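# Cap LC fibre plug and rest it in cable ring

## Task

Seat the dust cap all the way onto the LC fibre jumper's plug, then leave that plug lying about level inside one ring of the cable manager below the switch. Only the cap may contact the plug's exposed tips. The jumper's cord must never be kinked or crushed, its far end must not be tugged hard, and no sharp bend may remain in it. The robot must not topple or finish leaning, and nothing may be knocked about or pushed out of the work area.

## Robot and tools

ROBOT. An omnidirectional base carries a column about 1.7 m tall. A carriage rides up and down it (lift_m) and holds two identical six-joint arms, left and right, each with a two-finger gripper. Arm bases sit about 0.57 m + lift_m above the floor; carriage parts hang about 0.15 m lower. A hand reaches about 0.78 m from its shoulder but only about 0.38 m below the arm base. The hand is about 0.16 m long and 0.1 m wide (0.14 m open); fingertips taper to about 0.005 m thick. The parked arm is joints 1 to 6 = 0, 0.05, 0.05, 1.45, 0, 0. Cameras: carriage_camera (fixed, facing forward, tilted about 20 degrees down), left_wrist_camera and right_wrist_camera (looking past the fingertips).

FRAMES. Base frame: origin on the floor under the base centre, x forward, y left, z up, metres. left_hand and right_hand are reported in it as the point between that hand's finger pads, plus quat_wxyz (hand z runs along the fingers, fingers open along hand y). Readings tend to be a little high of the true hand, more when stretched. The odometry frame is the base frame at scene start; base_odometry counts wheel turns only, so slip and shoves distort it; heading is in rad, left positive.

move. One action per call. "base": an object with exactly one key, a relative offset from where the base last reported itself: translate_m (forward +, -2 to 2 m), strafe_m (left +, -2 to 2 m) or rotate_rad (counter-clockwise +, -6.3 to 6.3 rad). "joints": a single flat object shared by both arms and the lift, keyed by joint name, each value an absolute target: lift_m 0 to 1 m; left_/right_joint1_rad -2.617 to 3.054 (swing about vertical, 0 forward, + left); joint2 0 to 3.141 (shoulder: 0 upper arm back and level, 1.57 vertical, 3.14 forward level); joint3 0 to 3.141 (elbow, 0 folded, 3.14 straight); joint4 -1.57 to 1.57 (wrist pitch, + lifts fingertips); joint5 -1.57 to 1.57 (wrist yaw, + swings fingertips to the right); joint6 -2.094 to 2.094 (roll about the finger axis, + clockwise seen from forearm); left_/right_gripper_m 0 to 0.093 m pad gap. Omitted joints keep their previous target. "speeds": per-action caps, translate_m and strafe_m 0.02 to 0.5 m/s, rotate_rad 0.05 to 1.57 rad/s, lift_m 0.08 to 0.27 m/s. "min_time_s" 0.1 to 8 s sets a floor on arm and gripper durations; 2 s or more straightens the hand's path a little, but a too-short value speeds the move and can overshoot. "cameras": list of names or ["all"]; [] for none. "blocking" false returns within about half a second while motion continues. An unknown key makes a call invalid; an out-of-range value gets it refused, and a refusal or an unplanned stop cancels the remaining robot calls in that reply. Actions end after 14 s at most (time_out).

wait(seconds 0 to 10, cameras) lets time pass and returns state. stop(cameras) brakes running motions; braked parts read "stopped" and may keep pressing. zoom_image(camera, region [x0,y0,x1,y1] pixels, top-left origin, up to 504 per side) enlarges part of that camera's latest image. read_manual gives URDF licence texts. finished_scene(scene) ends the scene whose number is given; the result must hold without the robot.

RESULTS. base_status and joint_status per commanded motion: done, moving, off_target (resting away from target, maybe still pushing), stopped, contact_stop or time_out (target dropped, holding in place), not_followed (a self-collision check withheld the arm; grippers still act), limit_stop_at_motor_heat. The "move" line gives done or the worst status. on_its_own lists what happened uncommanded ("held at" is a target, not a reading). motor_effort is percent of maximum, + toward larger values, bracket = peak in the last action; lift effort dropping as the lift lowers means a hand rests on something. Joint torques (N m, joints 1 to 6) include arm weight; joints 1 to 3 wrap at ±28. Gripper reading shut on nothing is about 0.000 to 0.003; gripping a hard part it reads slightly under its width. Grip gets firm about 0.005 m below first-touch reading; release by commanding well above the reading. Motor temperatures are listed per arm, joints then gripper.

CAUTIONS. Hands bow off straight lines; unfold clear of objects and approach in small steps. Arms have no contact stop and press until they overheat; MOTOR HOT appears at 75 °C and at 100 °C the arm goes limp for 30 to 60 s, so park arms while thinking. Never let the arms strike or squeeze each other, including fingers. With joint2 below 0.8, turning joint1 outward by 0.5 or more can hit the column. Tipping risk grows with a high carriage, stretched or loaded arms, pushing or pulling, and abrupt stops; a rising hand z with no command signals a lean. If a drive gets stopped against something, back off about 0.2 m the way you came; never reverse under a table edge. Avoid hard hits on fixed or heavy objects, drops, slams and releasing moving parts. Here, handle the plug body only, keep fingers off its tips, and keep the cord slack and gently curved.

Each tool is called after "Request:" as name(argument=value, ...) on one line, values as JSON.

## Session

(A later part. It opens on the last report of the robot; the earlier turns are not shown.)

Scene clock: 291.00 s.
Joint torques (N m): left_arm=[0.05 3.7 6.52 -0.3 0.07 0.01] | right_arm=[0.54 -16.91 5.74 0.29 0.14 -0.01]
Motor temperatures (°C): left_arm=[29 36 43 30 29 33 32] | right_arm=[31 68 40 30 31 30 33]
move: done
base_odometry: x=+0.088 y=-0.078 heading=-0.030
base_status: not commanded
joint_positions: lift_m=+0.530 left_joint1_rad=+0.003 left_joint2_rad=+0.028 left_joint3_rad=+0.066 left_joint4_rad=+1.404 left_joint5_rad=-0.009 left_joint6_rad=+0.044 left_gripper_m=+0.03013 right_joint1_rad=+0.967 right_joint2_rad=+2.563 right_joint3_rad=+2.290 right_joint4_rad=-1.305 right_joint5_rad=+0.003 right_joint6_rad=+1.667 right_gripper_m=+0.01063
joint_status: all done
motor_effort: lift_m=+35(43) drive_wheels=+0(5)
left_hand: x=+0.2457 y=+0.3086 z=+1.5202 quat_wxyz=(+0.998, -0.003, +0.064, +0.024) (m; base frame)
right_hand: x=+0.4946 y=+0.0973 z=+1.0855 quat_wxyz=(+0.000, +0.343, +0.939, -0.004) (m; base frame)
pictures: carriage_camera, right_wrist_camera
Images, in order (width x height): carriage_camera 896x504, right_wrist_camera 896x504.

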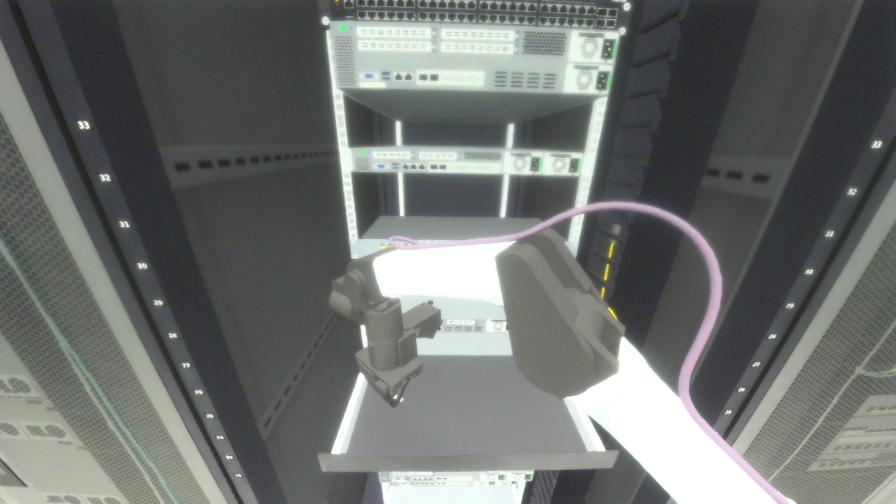

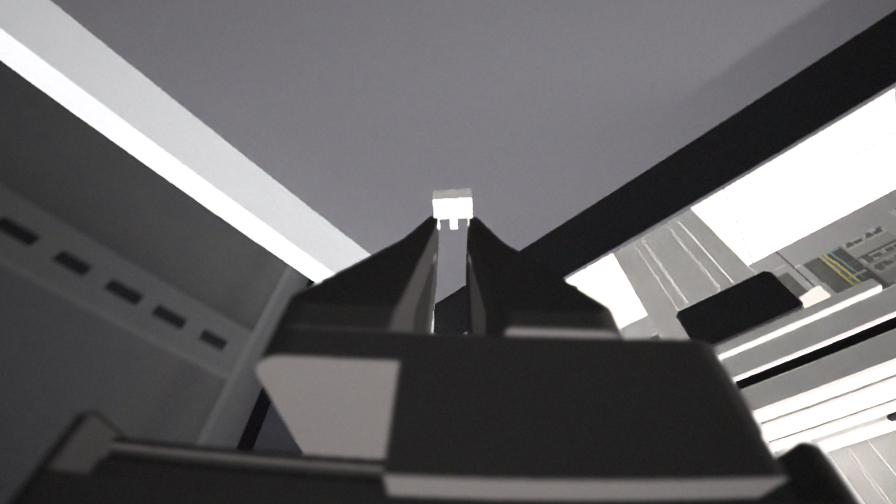

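Request:
move(base={"strafe_m": -0.045}, joints={"lift_m": 0.55, "right_joint1_rad": 0.8166, "right_joint2_rad": 2.147, "right_joint3_rad": 2.03, "right_joint4_rad": -1.46, "right_joint5_rad": 0.005, "right_joint6_rad": -0.805}, speeds={"strafe_m": 0.05}, min_time_s=3, cameras=["carriage_camera", "right_wrist_camera"])

Request:
zoom_image(camera="right_wrist_camera", region=[390, 180, 520, 260])

Scene clock: 376.50 s.
Joint torques (N m): left_arm=[0.06 3.73 6.5 -0.3 0.06 0.02] | right_arm=[-0.55 -15.41 5.15 0.21 -0.04 -0.26]
Motor temperatures (°C): left_arm=[29 36 43 30 29 33 32] | right_arm=[31 64 42 30 31 30 33]
move: done
base_odometry: x=+0.087 y=-0.123 heading=-0.030
base_status: done
joint_positions: lift_m=+0.550 left_joint1_rad=+0.003 left_joint2_rad=+0.028 left_joint3_rad=+0.066 left_joint4_rad=+1.404 left_joint5_rad=-0.009 left_joint6_rad=+0.044 left_gripper_m=+0.03013 right_joint1_rad=+0.822 right_joint2_rad=+2.177 right_joint3_rad=+2.043 right_joint4_rad=-1.450 right_joint5_rad=+0.003 right_joint6_rad=-0.794 right_gripper_m=+0.01049
joint_status: all done
motor_effort: lift_m=+35(43) drive_wheels=+1(9)
left_hand: x=+0.2457 y=+0.3086 z=+1.5402 quat_wxyz=(+0.998, -0.003, +0.064, +0.024) (m; base frame)
right_hand: x=+0.5004 y=-0.0011 z=+1.2133 quat_wxyz=(-0.006, -0.723, +0.691, -0.002) (m; base frame)
pictures: carriage_camera, right_wrist_camera
Images, in order (width x height): carriage_camera 896x504, right_wrist_camera 896x504.

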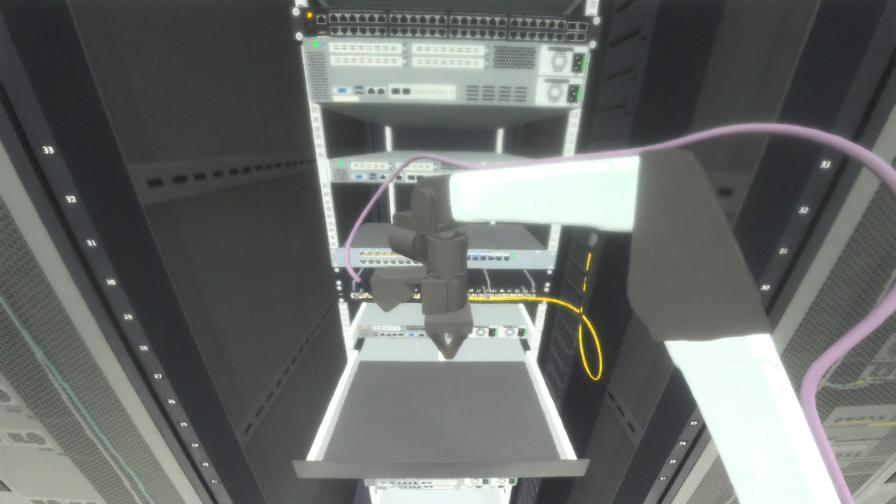

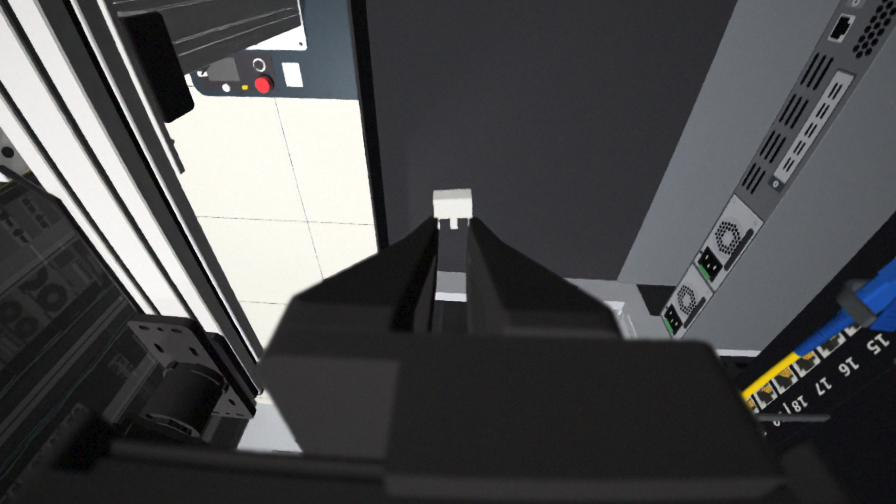

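Scaled by 3.877 from the camera's 896x504 image, which has a finer 1280x720 frame.

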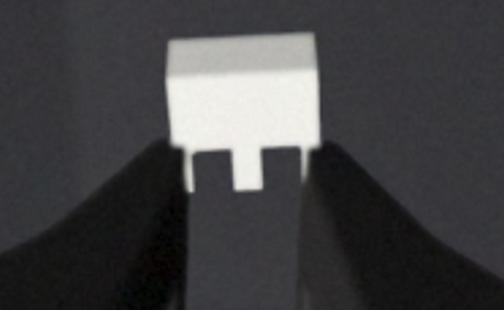

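Request:
move(joints={"right_joint1_rad": 0.676, "right_joint2_rad": 2.102, "right_joint3_rad": 2.131, "right_joint4_rad": -1.558, "right_joint6_rad": -0.945, "left_joint1_rad": -0.3, "left_joint2_rad": 0.9, "left_joint3_rad": 0.25, "left_joint4_rad": 1.4, "left_joint5_rad": -0.3, "left_joint6_rad": -1.0, "left_gripper_m": 0.018}, min_time_s=2.5, cameras=[])

Request:
move(joints={"left_joint1_rad": -1.18, "left_joint2_rad": 1.70, "left_joint3_rad": 0.32, "left_joint4_rad": 1.41, "left_joint5_rad": -0.74, "left_joint6_rad": -1.58}, min_time_s=2.5, cameras=["all"])

Scene clock: 409.33 s.
Joint torques (N m): left_arm=[-0.62 -0.14 10.41 1.24 0.08 -0.03] | right_arm=[-0.58 -14.86 8.2 0.23 -0.05 -0.2]
Motor temperatures (°C): left_arm=[29 36 44 30 29 33 32] | right_arm=[31 63 42 30 31 30 34]
move: done
base_odometry: x=+0.087 y=-0.123 heading=-0.030
base_status: not commanded
joint_positions: lift_m=+0.550 left_joint1_rad=-0.292 left_joint2_rad=+0.894 left_joint3_rad=+0.215 left_joint4_rad=+1.404 left_joint5_rad=-0.286 left_joint6_rad=-0.988 left_gripper_m=+0.01813 right_joint1_rad=+0.682 right_joint2_rad=+2.132 right_joint3_rad=+2.109 right_joint4_rad=-1.547 right_joint5_rad=+0.003 right_joint6_rad=-0.935 right_gripper_m=+0.01060
joint_status: all done
motor_effort: lift_m=+35(35) drive_wheels=+4(6)
left_hand: x=+0.4816 y=+0.2783 z=+1.4759 quat_wxyz=(+0.759, -0.261, +0.338, -0.492) (m; base frame)
right_hand: x=+0.5315 y=-0.0510 z=+1.2475 quat_wxyz=(+0.000, -0.723, +0.691, -0.001) (m; base frame)
pictures: none
No camera images: "cameras" was empty.

Scene clock: 412.13 s.
Joint torques (N m): left_arm=[-0.58 -3.99 7.04 1.85 -0.07 -0.02] | right_arm=[-0.44 -14.71 8.18 0.27 -0.05 -0.23]
Motor temperatures (°C): left_arm=[29 36 44 30 29 33 32] | right_arm=[31 63 42 30 31 30 34]
move: done
base_odometry: x=+0.086 y=-0.123 heading=-0.030
base_status: not commanded
joint_positions: lift_m=+0.550 left_joint1_rad=-1.172 left_joint2_rad=+1.690 left_joint3_rad=+0.295 left_joint4_rad=+1.411 left_joint5_rad=-0.726 left_joint6_rad=-1.568 left_gripper_m=+0.01813 right_joint1_rad=+0.681 right_joint2_rad=+2.130 right_joint3_rad=+2.109 right_joint4_rad=-1.550 right_joint5_rad=+0.003 right_joint6_rad=-0.935 right_gripper_m=+0.01052
joint_status: all done
motor_effort: lift_m=+35(35) drive_wheels=+4(6)
left_hand: x=+0.4606 y=+0.0226 z=+1.2520 quat_wxyz=(+0.377, -0.377, +0.593, -0.603) (m; base frame)
right_hand: x=+0.5312 y=-0.0518 z=+1.2480 quat_wxyz=(+0.000, -0.723, +0.691, -0.001) (m; base frame)
pictures: carriage_camera, left_wrist_camera, right_wrist_camera
Images, in order (width x height): carriage_camera 896x504, left_wrist_camera 896x504, right_wrist_camera 896x504.

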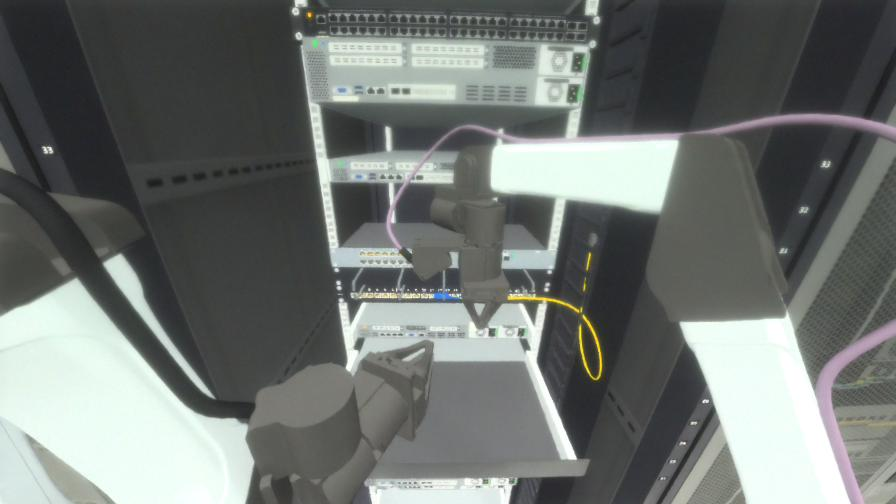

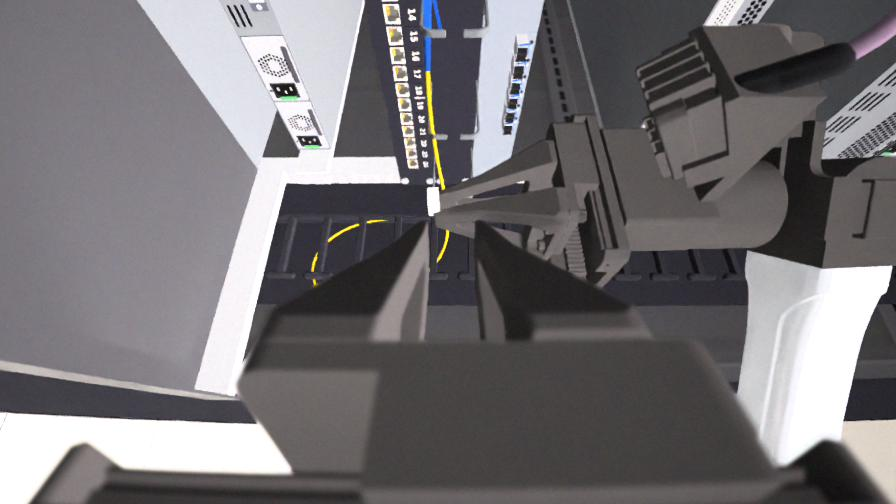

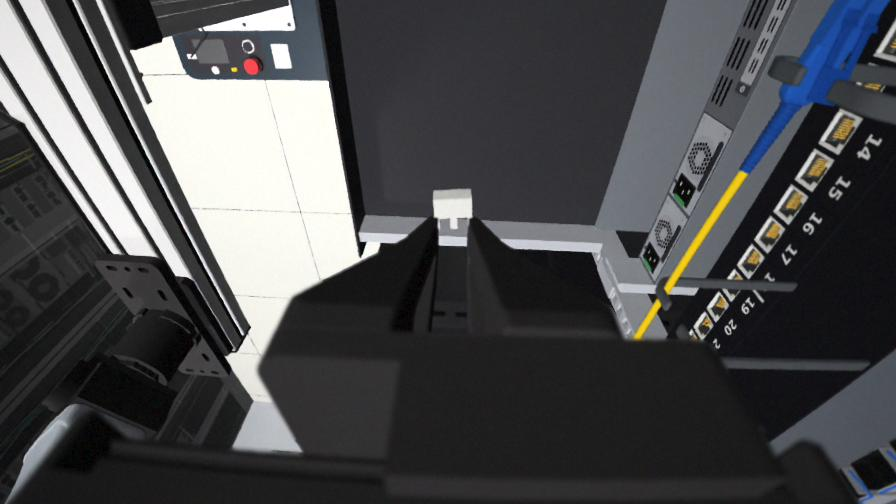

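Request:
move(joints={"left_joint1_rad": -1.147, "left_joint2_rad": 1.872, "left_joint3_rad": 0.492, "left_joint4_rad": 1.385, "left_joint5_rad": -0.695}, min_time_s=2, cameras=["all"])

Request:
zoom_image(camera="left_wrist_camera", region=[400, 150, 500, 250])

Request:
zoom_image(camera="carriage_camera", region=[390, 280, 540, 400])

Scene clock: 432.67 s.
Joint torques (N m): left_arm=[0.69 -5.26 7.09 1.77 0.16 -0.01] | right_arm=[-0.46 -14.71 8.2 0.26 -0.05 -0.23]
Motor temperatures (°C): left_arm=[29 37 45 34 29 33 32] | right_arm=[31 64 42 30 31 30 34]
move: done
base_odometry: x=+0.086 y=-0.123 heading=-0.030
base_status: not commanded
joint_positions: lift_m=+0.550 left_joint1_rad=-1.155 left_joint2_rad=+1.860 left_joint3_rad=+0.467 left_joint4_rad=+1.394 left_joint5_rad=-0.708 left_joint6_rad=-1.569 left_gripper_m=+0.01813 right_joint1_rad=+0.681 right_joint2_rad=+2.130 right_joint3_rad=+2.109 right_joint4_rad=-1.550 right_joint5_rad=+0.003 right_joint6_rad=-0.935 right_gripper_m=+0.01053
joint_status: all done
motor_effort: lift_m=+35(35) drive_wheels=+1(6)
left_hand: x=+0.4818 y=-0.0169 z=+1.2403 quat_wxyz=(+0.377, -0.376, +0.598, -0.599) (m; base frame)
right_hand: x=+0.5312 y=-0.0518 z=+1.2480 quat_wxyz=(+0.000, -0.723, +0.691, -0.001) (m; base frame)
pictures: carriage_camera, left_wrist_camera, right_wrist_camera
Images, in order (width x height): carriage_camera 896x504, left_wrist_camera 896x504, right_wrist_camera 896x504.

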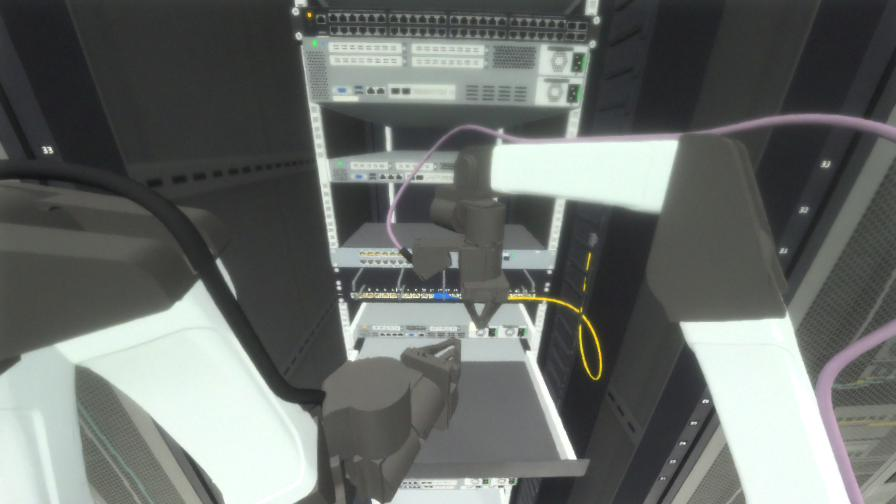

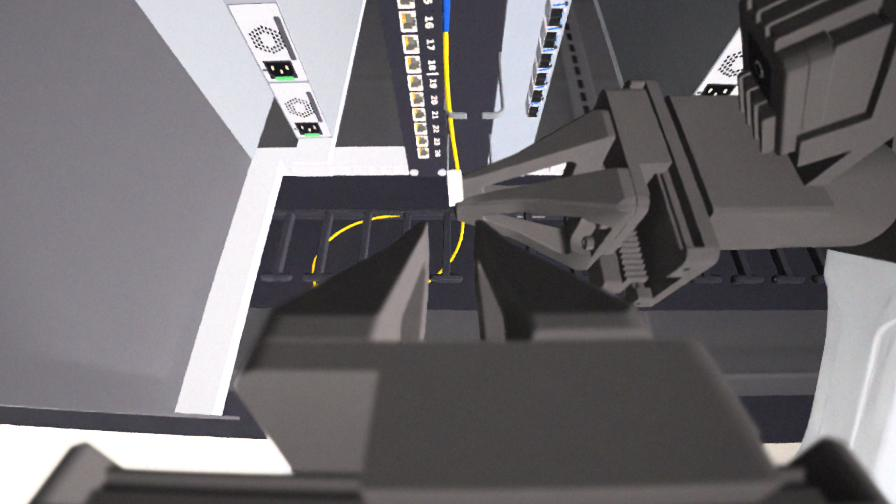

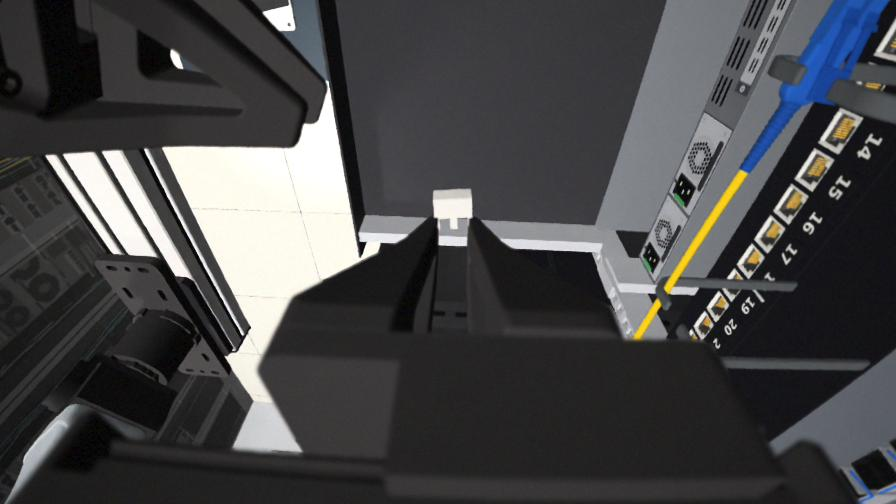

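Scaled by 5.040 from the camera's 896x504 image, which has a finer 1280x720 frame.

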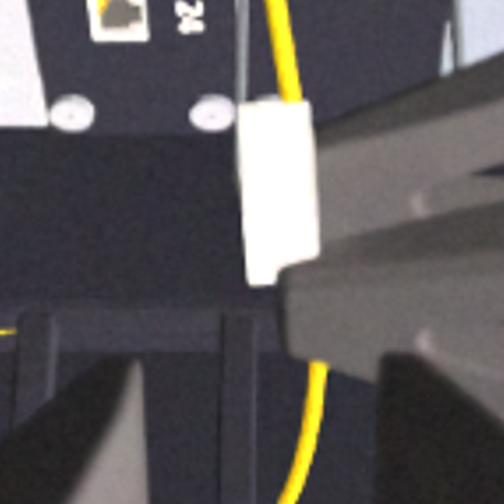

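Scaled by 3.360 from the camera's 896x504 image, which has a finer 1280x720 frame.

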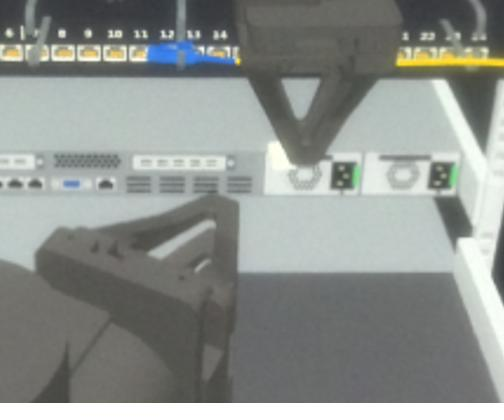

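Request:
move(joints={"left_joint1_rad": -1.0632, "left_joint2_rad": 1.926, "left_joint3_rad": 0.606, "left_joint4_rad": 1.323, "left_joint5_rad": -0.611}, min_time_s=2, cameras=["all"])

Request:
zoom_image(camera="left_wrist_camera", region=[400, 150, 500, 250])

Request:
zoom_image(camera="carriage_camera", region=[430, 290, 530, 370])

Request:
zoom_image(camera="right_wrist_camera", region=[340, 130, 500, 250])

Scene clock: 452.67 s.
Joint torques (N m): left_arm=[0.7 -5.98 7.56 1.8 0.17 -0.01] | right_arm=[-0.44 -14.71 8.18 0.27 -0.05 -0.23]
Motor temperatures (°C): left_arm=[29 38 46 34 29 33 32] | right_arm=[31 65 43 30 31 30 34]
move: done
base_odometry: x=+0.086 y=-0.123 heading=-0.030
base_status: not commanded
joint_positions: lift_m=+0.550 left_joint1_rad=-1.071 left_joint2_rad=+1.913 left_joint3_rad=+0.579 left_joint4_rad=+1.332 left_joint5_rad=-0.624 left_joint6_rad=-1.569 left_gripper_m=+0.01813 right_joint1_rad=+0.681 right_joint2_rad=+2.130 right_joint3_rad=+2.109 right_joint4_rad=-1.550 right_joint5_rad=+0.003 right_joint6_rad=-0.935 right_gripper_m=+0.01053
joint_status: all done
motor_effort: lift_m=+35(35) drive_wheels=-1(6)
left_hand: x=+0.5151 y=-0.0303 z=+1.2418 quat_wxyz=(+0.377, -0.376, +0.599, -0.598) (m; base frame)
right_hand: x=+0.5312 y=-0.0518 z=+1.2480 quat_wxyz=(+0.000, -0.723, +0.691, -0.001) (m; base frame)
pictures: carriage_camera, left_wrist_camera, right_wrist_camera
Images, in order (width x height): carriage_camera 896x504, left_wrist_camera 896x504, right_wrist_camera 896x504.

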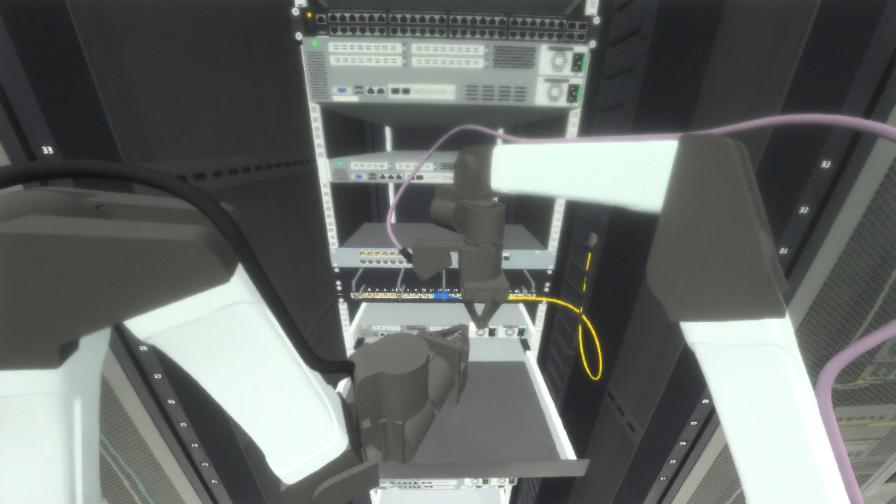

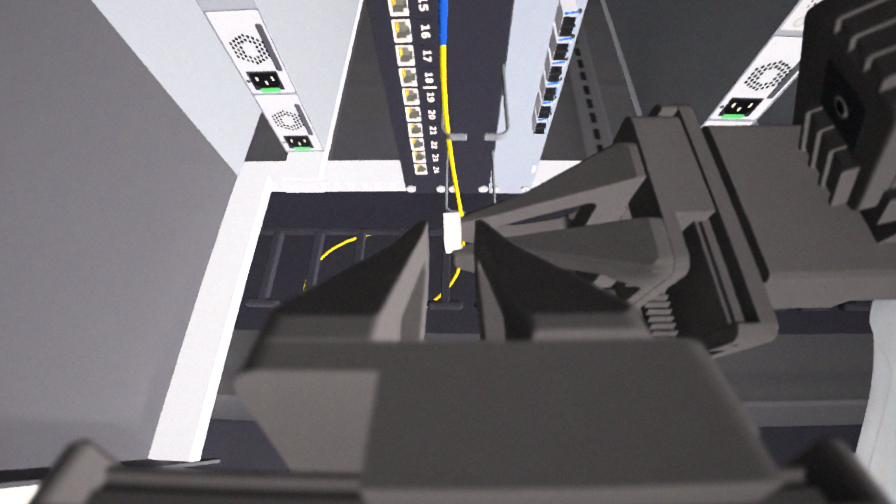

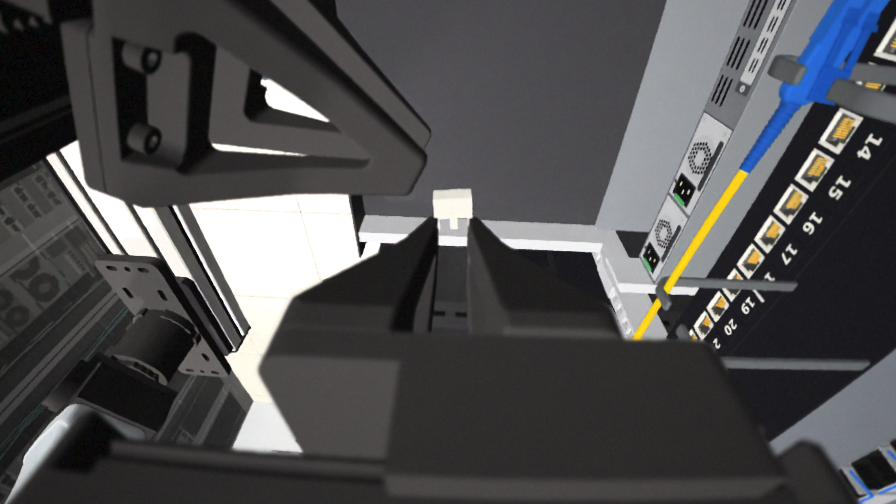

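Scaled by 5.040 from the camera's 896x504 image, which has a finer 1280x720 frame.

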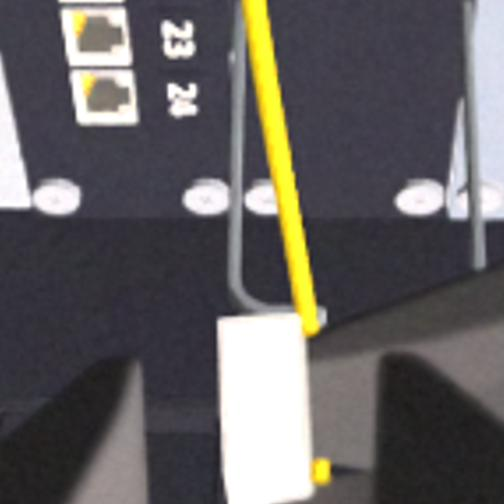

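Scaled by 5.040 from the camera's 896x504 image, which has a finer 1280x720 frame.

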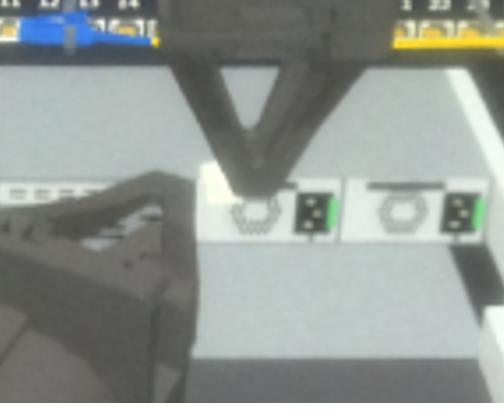

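Scaled by 3.150 from the camera's 896x504 image, which has a finer 1280x720 frame.

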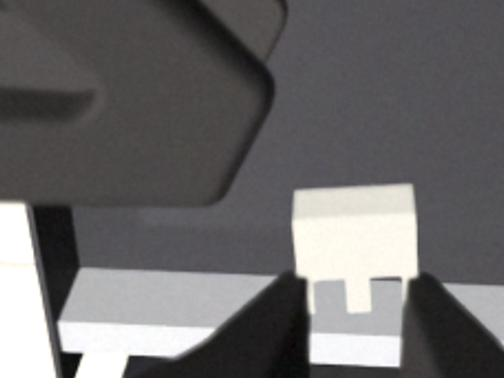

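Request:
move(joints={"left_joint1_rad": -1.0477, "left_joint2_rad": 1.9485, "left_joint3_rad": 0.645, "left_joint4_rad": 1.3076, "left_joint5_rad": -0.5957}, min_time_s=1.5, cameras=[])

Request:
move(joints={"left_joint1_rad": -1.0323, "left_joint2_rad": 1.971, "left_joint3_rad": 0.684, "left_joint4_rad": 1.292, "left_joint5_rad": -0.58}, min_time_s=1.5, cameras=["all"])

Request:
zoom_image(camera="right_wrist_camera", region=[340, 130, 500, 250])

Request:
zoom_image(camera="left_wrist_camera", region=[400, 190, 500, 290])

Scene clock: 514.27 s.
Joint torques (N m): left_arm=[0.73 -6.2 7.68 1.82 0.17 -0.02] | right_arm=[-0.46 -14.69 8.2 0.26 -0.04 -0.23]
Motor temperatures (°C): left_arm=[29 39 48 36 29 33 32] | right_arm=[31 66 44 30 31 30 34]
move: done
base_odometry: x=+0.086 y=-0.123 heading=-0.030
base_status: not commanded
joint_positions: lift_m=+0.550 left_joint1_rad=-1.056 left_joint2_rad=+1.935 left_joint3_rad=+0.618 left_joint4_rad=+1.316 left_joint5_rad=-0.608 left_joint6_rad=-1.569 left_gripper_m=+0.01813 right_joint1_rad=+0.681 right_joint2_rad=+2.130 right_joint3_rad=+2.109 right_joint4_rad=-1.550 right_joint5_rad=+0.003 right_joint6_rad=-0.935 right_gripper_m=+0.01062
joint_status: all done
motor_effort: lift_m=+35(35) drive_wheels=+2(6)
left_hand: x=+0.5235 y=-0.0362 z=+1.2418 quat_wxyz=(+0.377, -0.376, +0.599, -0.598) (m; base frame)
right_hand: x=+0.5312 y=-0.0518 z=+1.2480 quat_wxyz=(+0.000, -0.723, +0.691, -0.001) (m; base frame)
pictures: none
No camera images: "cameras" was empty.

Scene clock: 516.07 s.
Joint torques (N m): left_arm=[0.62 -6.46 7.91 1.85 0.2 -0.01] | right_arm=[-0.46 -14.69 8.16 0.28 -0.04 -0.23]
Motor temperatures (°C): left_arm=[29 39 48 37 29 33 32] | right_arm=[31 66 44 30 31 30 34]
move: done
base_odometry: x=+0.086 y=-0.123 heading=-0.030
base_status: not commanded
joint_positions: lift_m=+0.550 left_joint1_rad=-1.040 left_joint2_rad=+1.958 left_joint3_rad=+0.655 left_joint4_rad=+1.299 left_joint5_rad=-0.597 left_joint6_rad=-1.569 left_gripper_m=+0.01813 right_joint1_rad=+0.681 right_joint2_rad=+2.130 right_joint3_rad=+2.109 right_joint4_rad=-1.551 right_joint5_rad=+0.003 right_joint6_rad=-0.935 right_gripper_m=+0.01060
joint_status: all done
motor_effort: lift_m=+35(35) drive_wheels=+2(6)
left_hand: x=+0.5328 y=-0.0404 z=+1.2407 quat_wxyz=(+0.379, -0.378, +0.599, -0.596) (m; base frame)
right_hand: x=+0.5310 y=-0.0520 z=+1.2480 quat_wxyz=(-0.001, -0.723, +0.691, -0.001) (m; base frame)
pictures: carriage_camera, left_wrist_camera, right_wrist_camera
Images, in order (width x height): carriage_camera 896x504, left_wrist_camera 896x504, right_wrist_camera 896x504.

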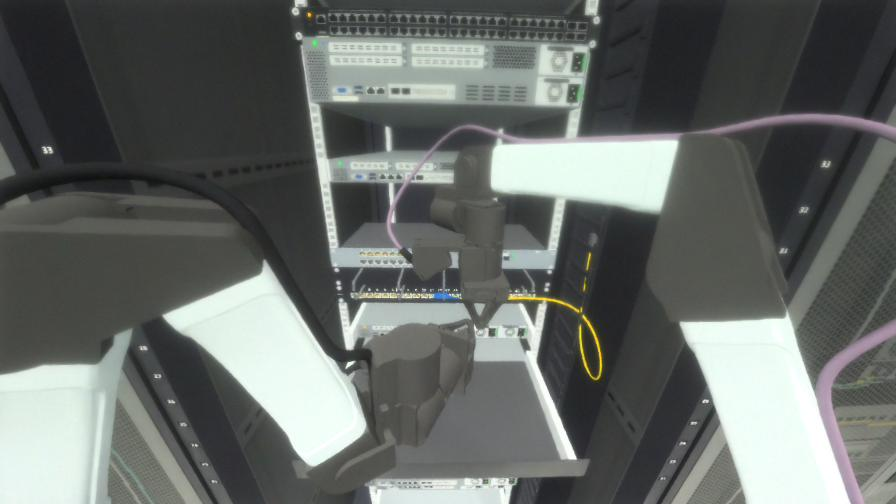

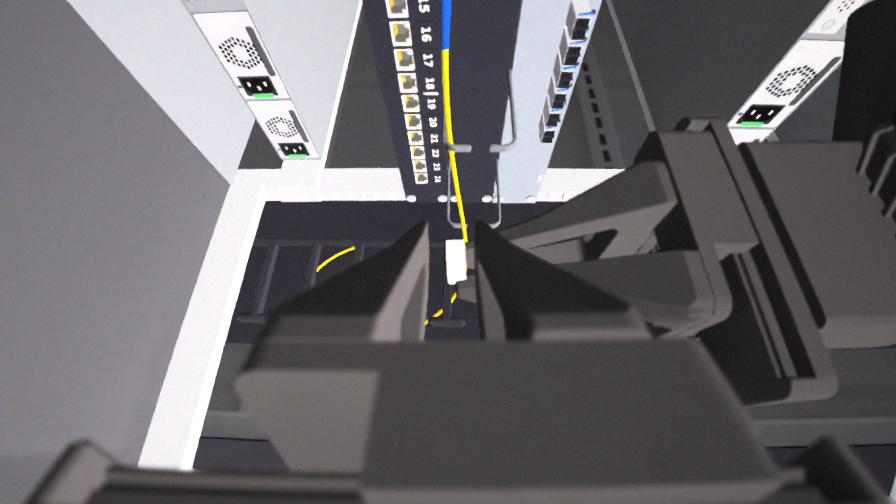

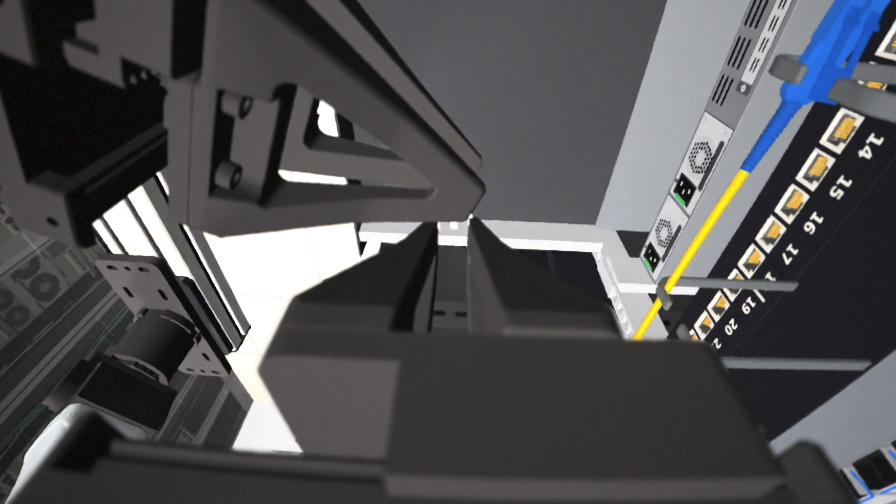

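Scaled by 3.150 from the camera's 896x504 image, which has a finer 1280x720 frame.

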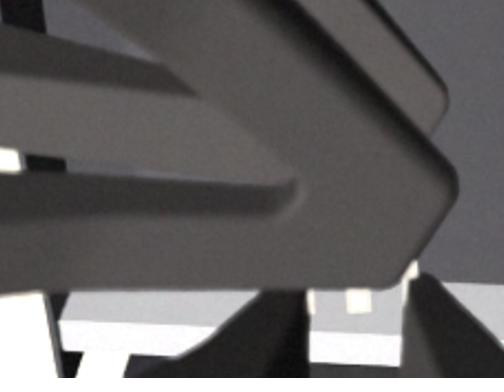

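Scaled by 5.040 from the camera's 896x504 image, which has a finer 1280x720 frame.

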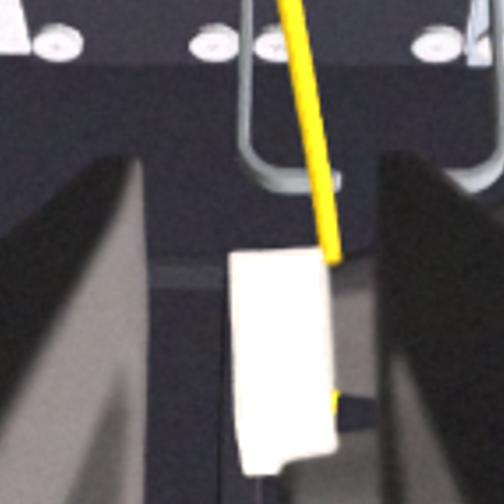

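Request:
move(joints={"left_gripper_m": 0.0125, "left_joint4_rad": 1.323}, min_time_s=1.5, cameras=[])

Request:
move(joints={"left_joint1_rad": -1.0525}, min_time_s=1, cameras=["left_wrist_camera", "right_wrist_camera"])

Request:
zoom_image(camera="right_wrist_camera", region=[340, 130, 500, 250])

Request:
zoom_image(camera="left_wrist_camera", region=[400, 190, 500, 290])

Scene clock: 539.00 s.
Joint torques (N m): left_arm=[0.64 -6.5 7.97 2.11 0.17 -0.01] | right_arm=[-0.46 -14.71 8.16 0.28 -0.05 -0.23]
Motor temperatures (°C): left_arm=[29 39 46 39 29 33 32] | right_arm=[31 66 44 30 31 30 34]
move: done
base_odometry: x=+0.086 y=-0.123 heading=-0.030
base_status: not commanded
joint_positions: lift_m=+0.550 left_joint1_rad=-1.040 left_joint2_rad=+1.958 left_joint3_rad=+0.655 left_joint4_rad=+1.306 left_joint5_rad=-0.593 left_joint6_rad=-1.570 left_gripper_m=+0.01264 right_joint1_rad=+0.681 right_joint2_rad=+2.130 right_joint3_rad=+2.109 right_joint4_rad=-1.552 right_joint5_rad=+0.003 right_joint6_rad=-0.935 right_gripper_m=+0.01062
joint_status: all done
motor_effort: lift_m=+35(35) drive_wheels=+2(6)
left_hand: x=+0.5325 y=-0.0411 z=+1.2421 quat_wxyz=(+0.377, -0.377, +0.598, -0.599) (m; base frame)
right_hand: x=+0.5309 y=-0.0521 z=+1.2480 quat_wxyz=(-0.001, -0.723, +0.691, -0.001) (m; base frame)
pictures: none
No camera images: "cameras" was empty.

Scene clock: 540.27 s.
Joint torques (N m): left_arm=[-0.72 -6.46 7.94 2.11 0.16 -0.01] | right_arm=[-0.46 -14.71 8.2 0.28 -0.05 -0.22]
Motor temperatures (°C): left_arm=[29 39 46 39 29 33 32] | right_arm=[31 67 44 30 31 30 34]
move: done
base_odometry: x=+0.086 y=-0.123 heading=-0.030
base_status: not commanded
joint_positions: lift_m=+0.550 left_joint1_rad=-1.043 left_joint2_rad=+1.958 left_joint3_rad=+0.655 left_joint4_rad=+1.306 left_joint5_rad=-0.593 left_joint6_rad=-1.570 left_gripper_m=+0.01264 right_joint1_rad=+0.681 right_joint2_rad=+2.130 right_joint3_rad=+2.109 right_joint4_rad=-1.552 right_joint5_rad=+0.003 right_joint6_rad=-0.935 right_gripper_m=+0.01062
joint_status: all done
motor_effort: lift_m=+35(35) drive_wheels=-2(4)
left_hand: x=+0.5314 y=-0.0420 z=+1.2421 quat_wxyz=(+0.376, -0.376, +0.598, -0.600) (m; base frame)
right_hand: x=+0.5309 y=-0.0521 z=+1.2480 quat_wxyz=(-0.001, -0.723, +0.691, -0.001) (m; base frame)
pictures: left_wrist_camera, right_wrist_camera
Images, in order (width x height): left_wrist_camera 896x504, right_wrist_camera 896x504.

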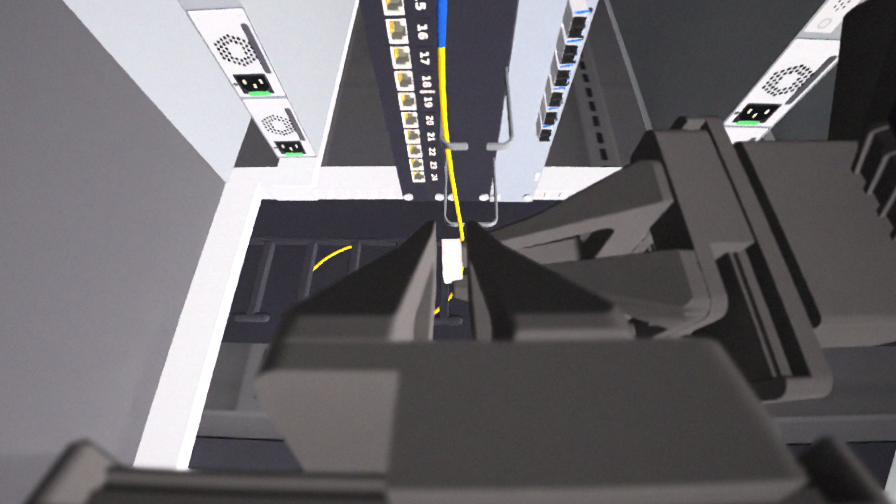

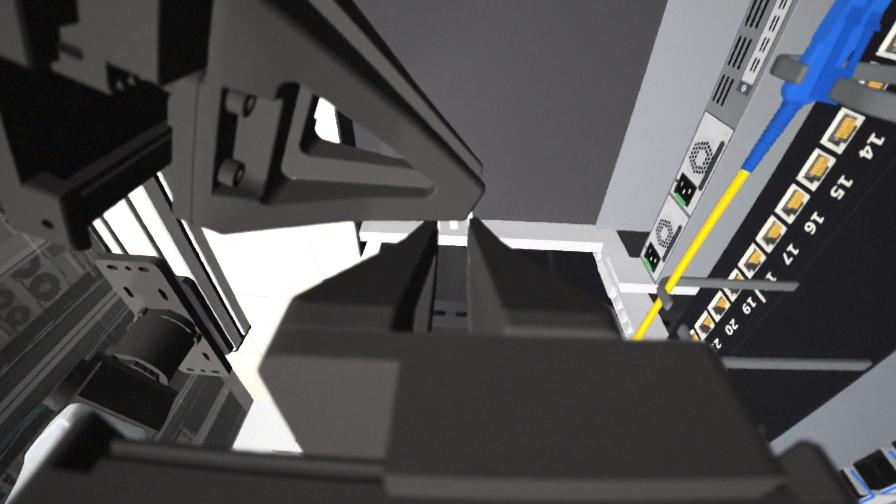

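Scaled by 3.150 from the camera's 896x504 image, which has a finer 1280x720 frame.

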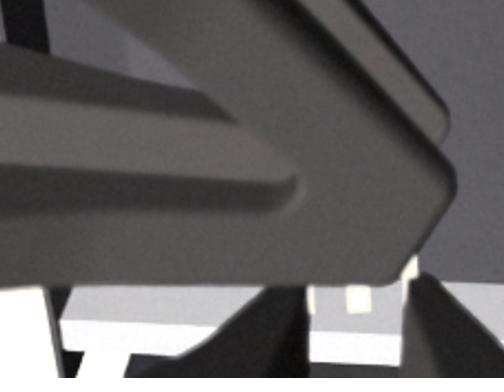

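Scaled by 5.040 from the camera's 896x504 image, which has a finer 1280x720 frame.

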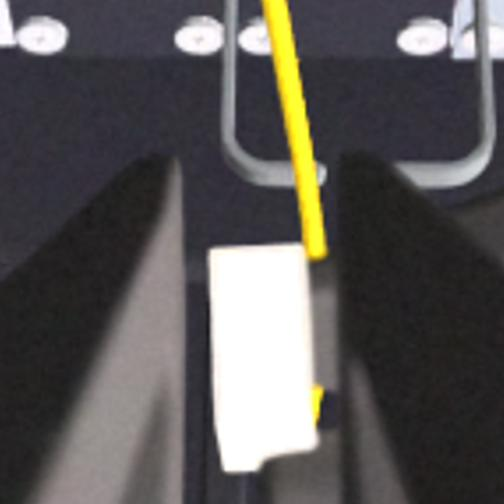

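Request:
move(joints={"left_gripper_m": 0.003}, min_time_s=2.5, cameras=["left_wrist_camera", "right_wrist_camera"])

Request:
zoom_image(camera="left_wrist_camera", region=[400, 190, 500, 290])

Request:
zoom_image(camera="right_wrist_camera", region=[340, 130, 500, 250])

Scene clock: 548.43 s.
Joint torques (N m): left_arm=[-0.7 -6.48 7.94 2.11 0.17 0] | right_arm=[-0.44 -14.69 8.2 0.28 -0.04 -0.23]
Motor temperatures (°C): left_arm=[29 39 46 39 29 33 32] | right_arm=[31 67 45 30 31 30 34]
move: done
base_odometry: x=+0.086 y=-0.123 heading=-0.030
base_status: not commanded
joint_positions: lift_m=+0.550 left_joint1_rad=-1.043 left_joint2_rad=+1.958 left_joint3_rad=+0.655 left_joint4_rad=+1.306 left_joint5_rad=-0.593 left_joint6_rad=-1.571 left_gripper_m=+0.00632 right_joint1_rad=+0.681 right_joint2_rad=+2.130 right_joint3_rad=+2.109 right_joint4_rad=-1.552 right_joint5_rad=+0.003 right_joint6_rad=-0.935 right_gripper_m=+0.01052
joint_status: all done
motor_effort: lift_m=+35(35) drive_wheels=+2(6)
left_hand: x=+0.5314 y=-0.0420 z=+1.2422 quat_wxyz=(+0.376, -0.376, +0.598, -0.600) (m; base frame)
right_hand: x=+0.5309 y=-0.0521 z=+1.2480 quat_wxyz=(-0.001, -0.723, +0.691, -0.001) (m; base frame)
pictures: left_wrist_camera, right_wrist_camera
Images, in order (width x height): left_wrist_camera 896x504, right_wrist_camera 896x504.

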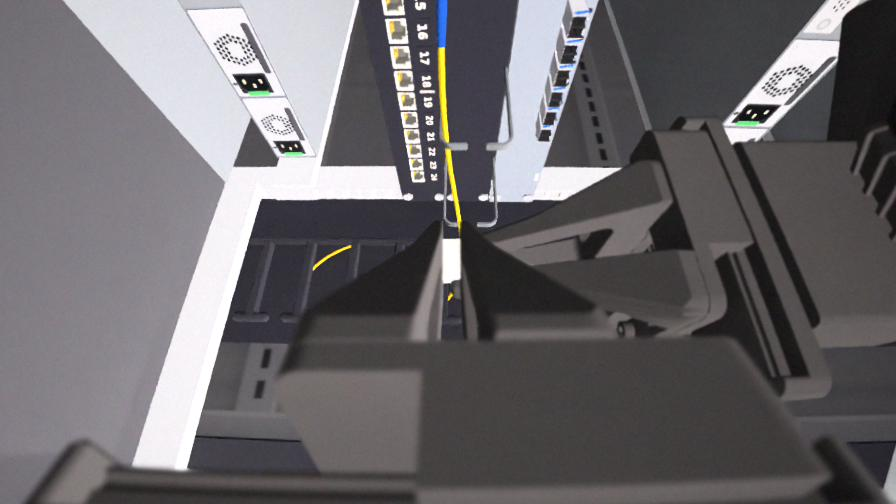

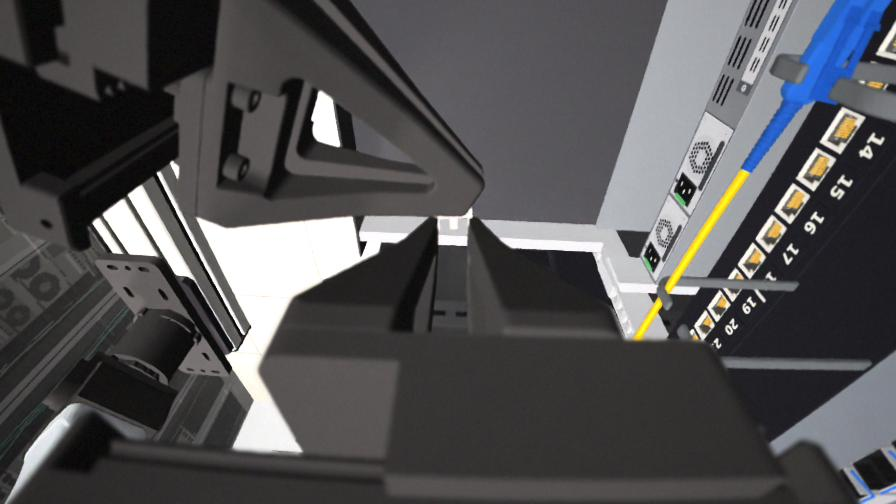

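Scaled by 5.040 from the camera's 896x504 image, which has a finer 1280x720 frame.

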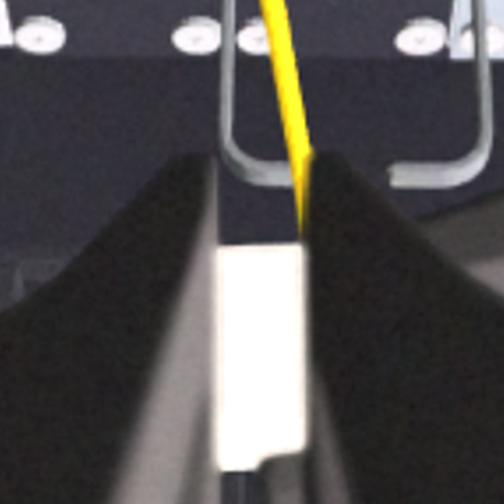

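Scaled by 3.150 from the camera's 896x504 image, which has a finer 1280x720 frame.

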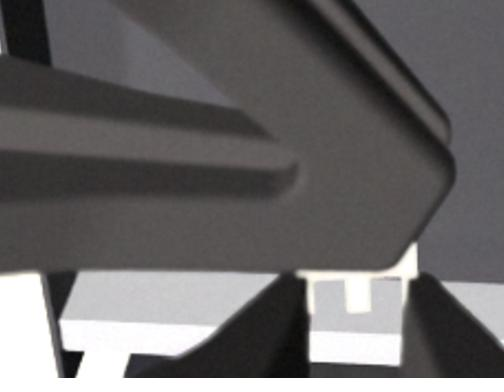

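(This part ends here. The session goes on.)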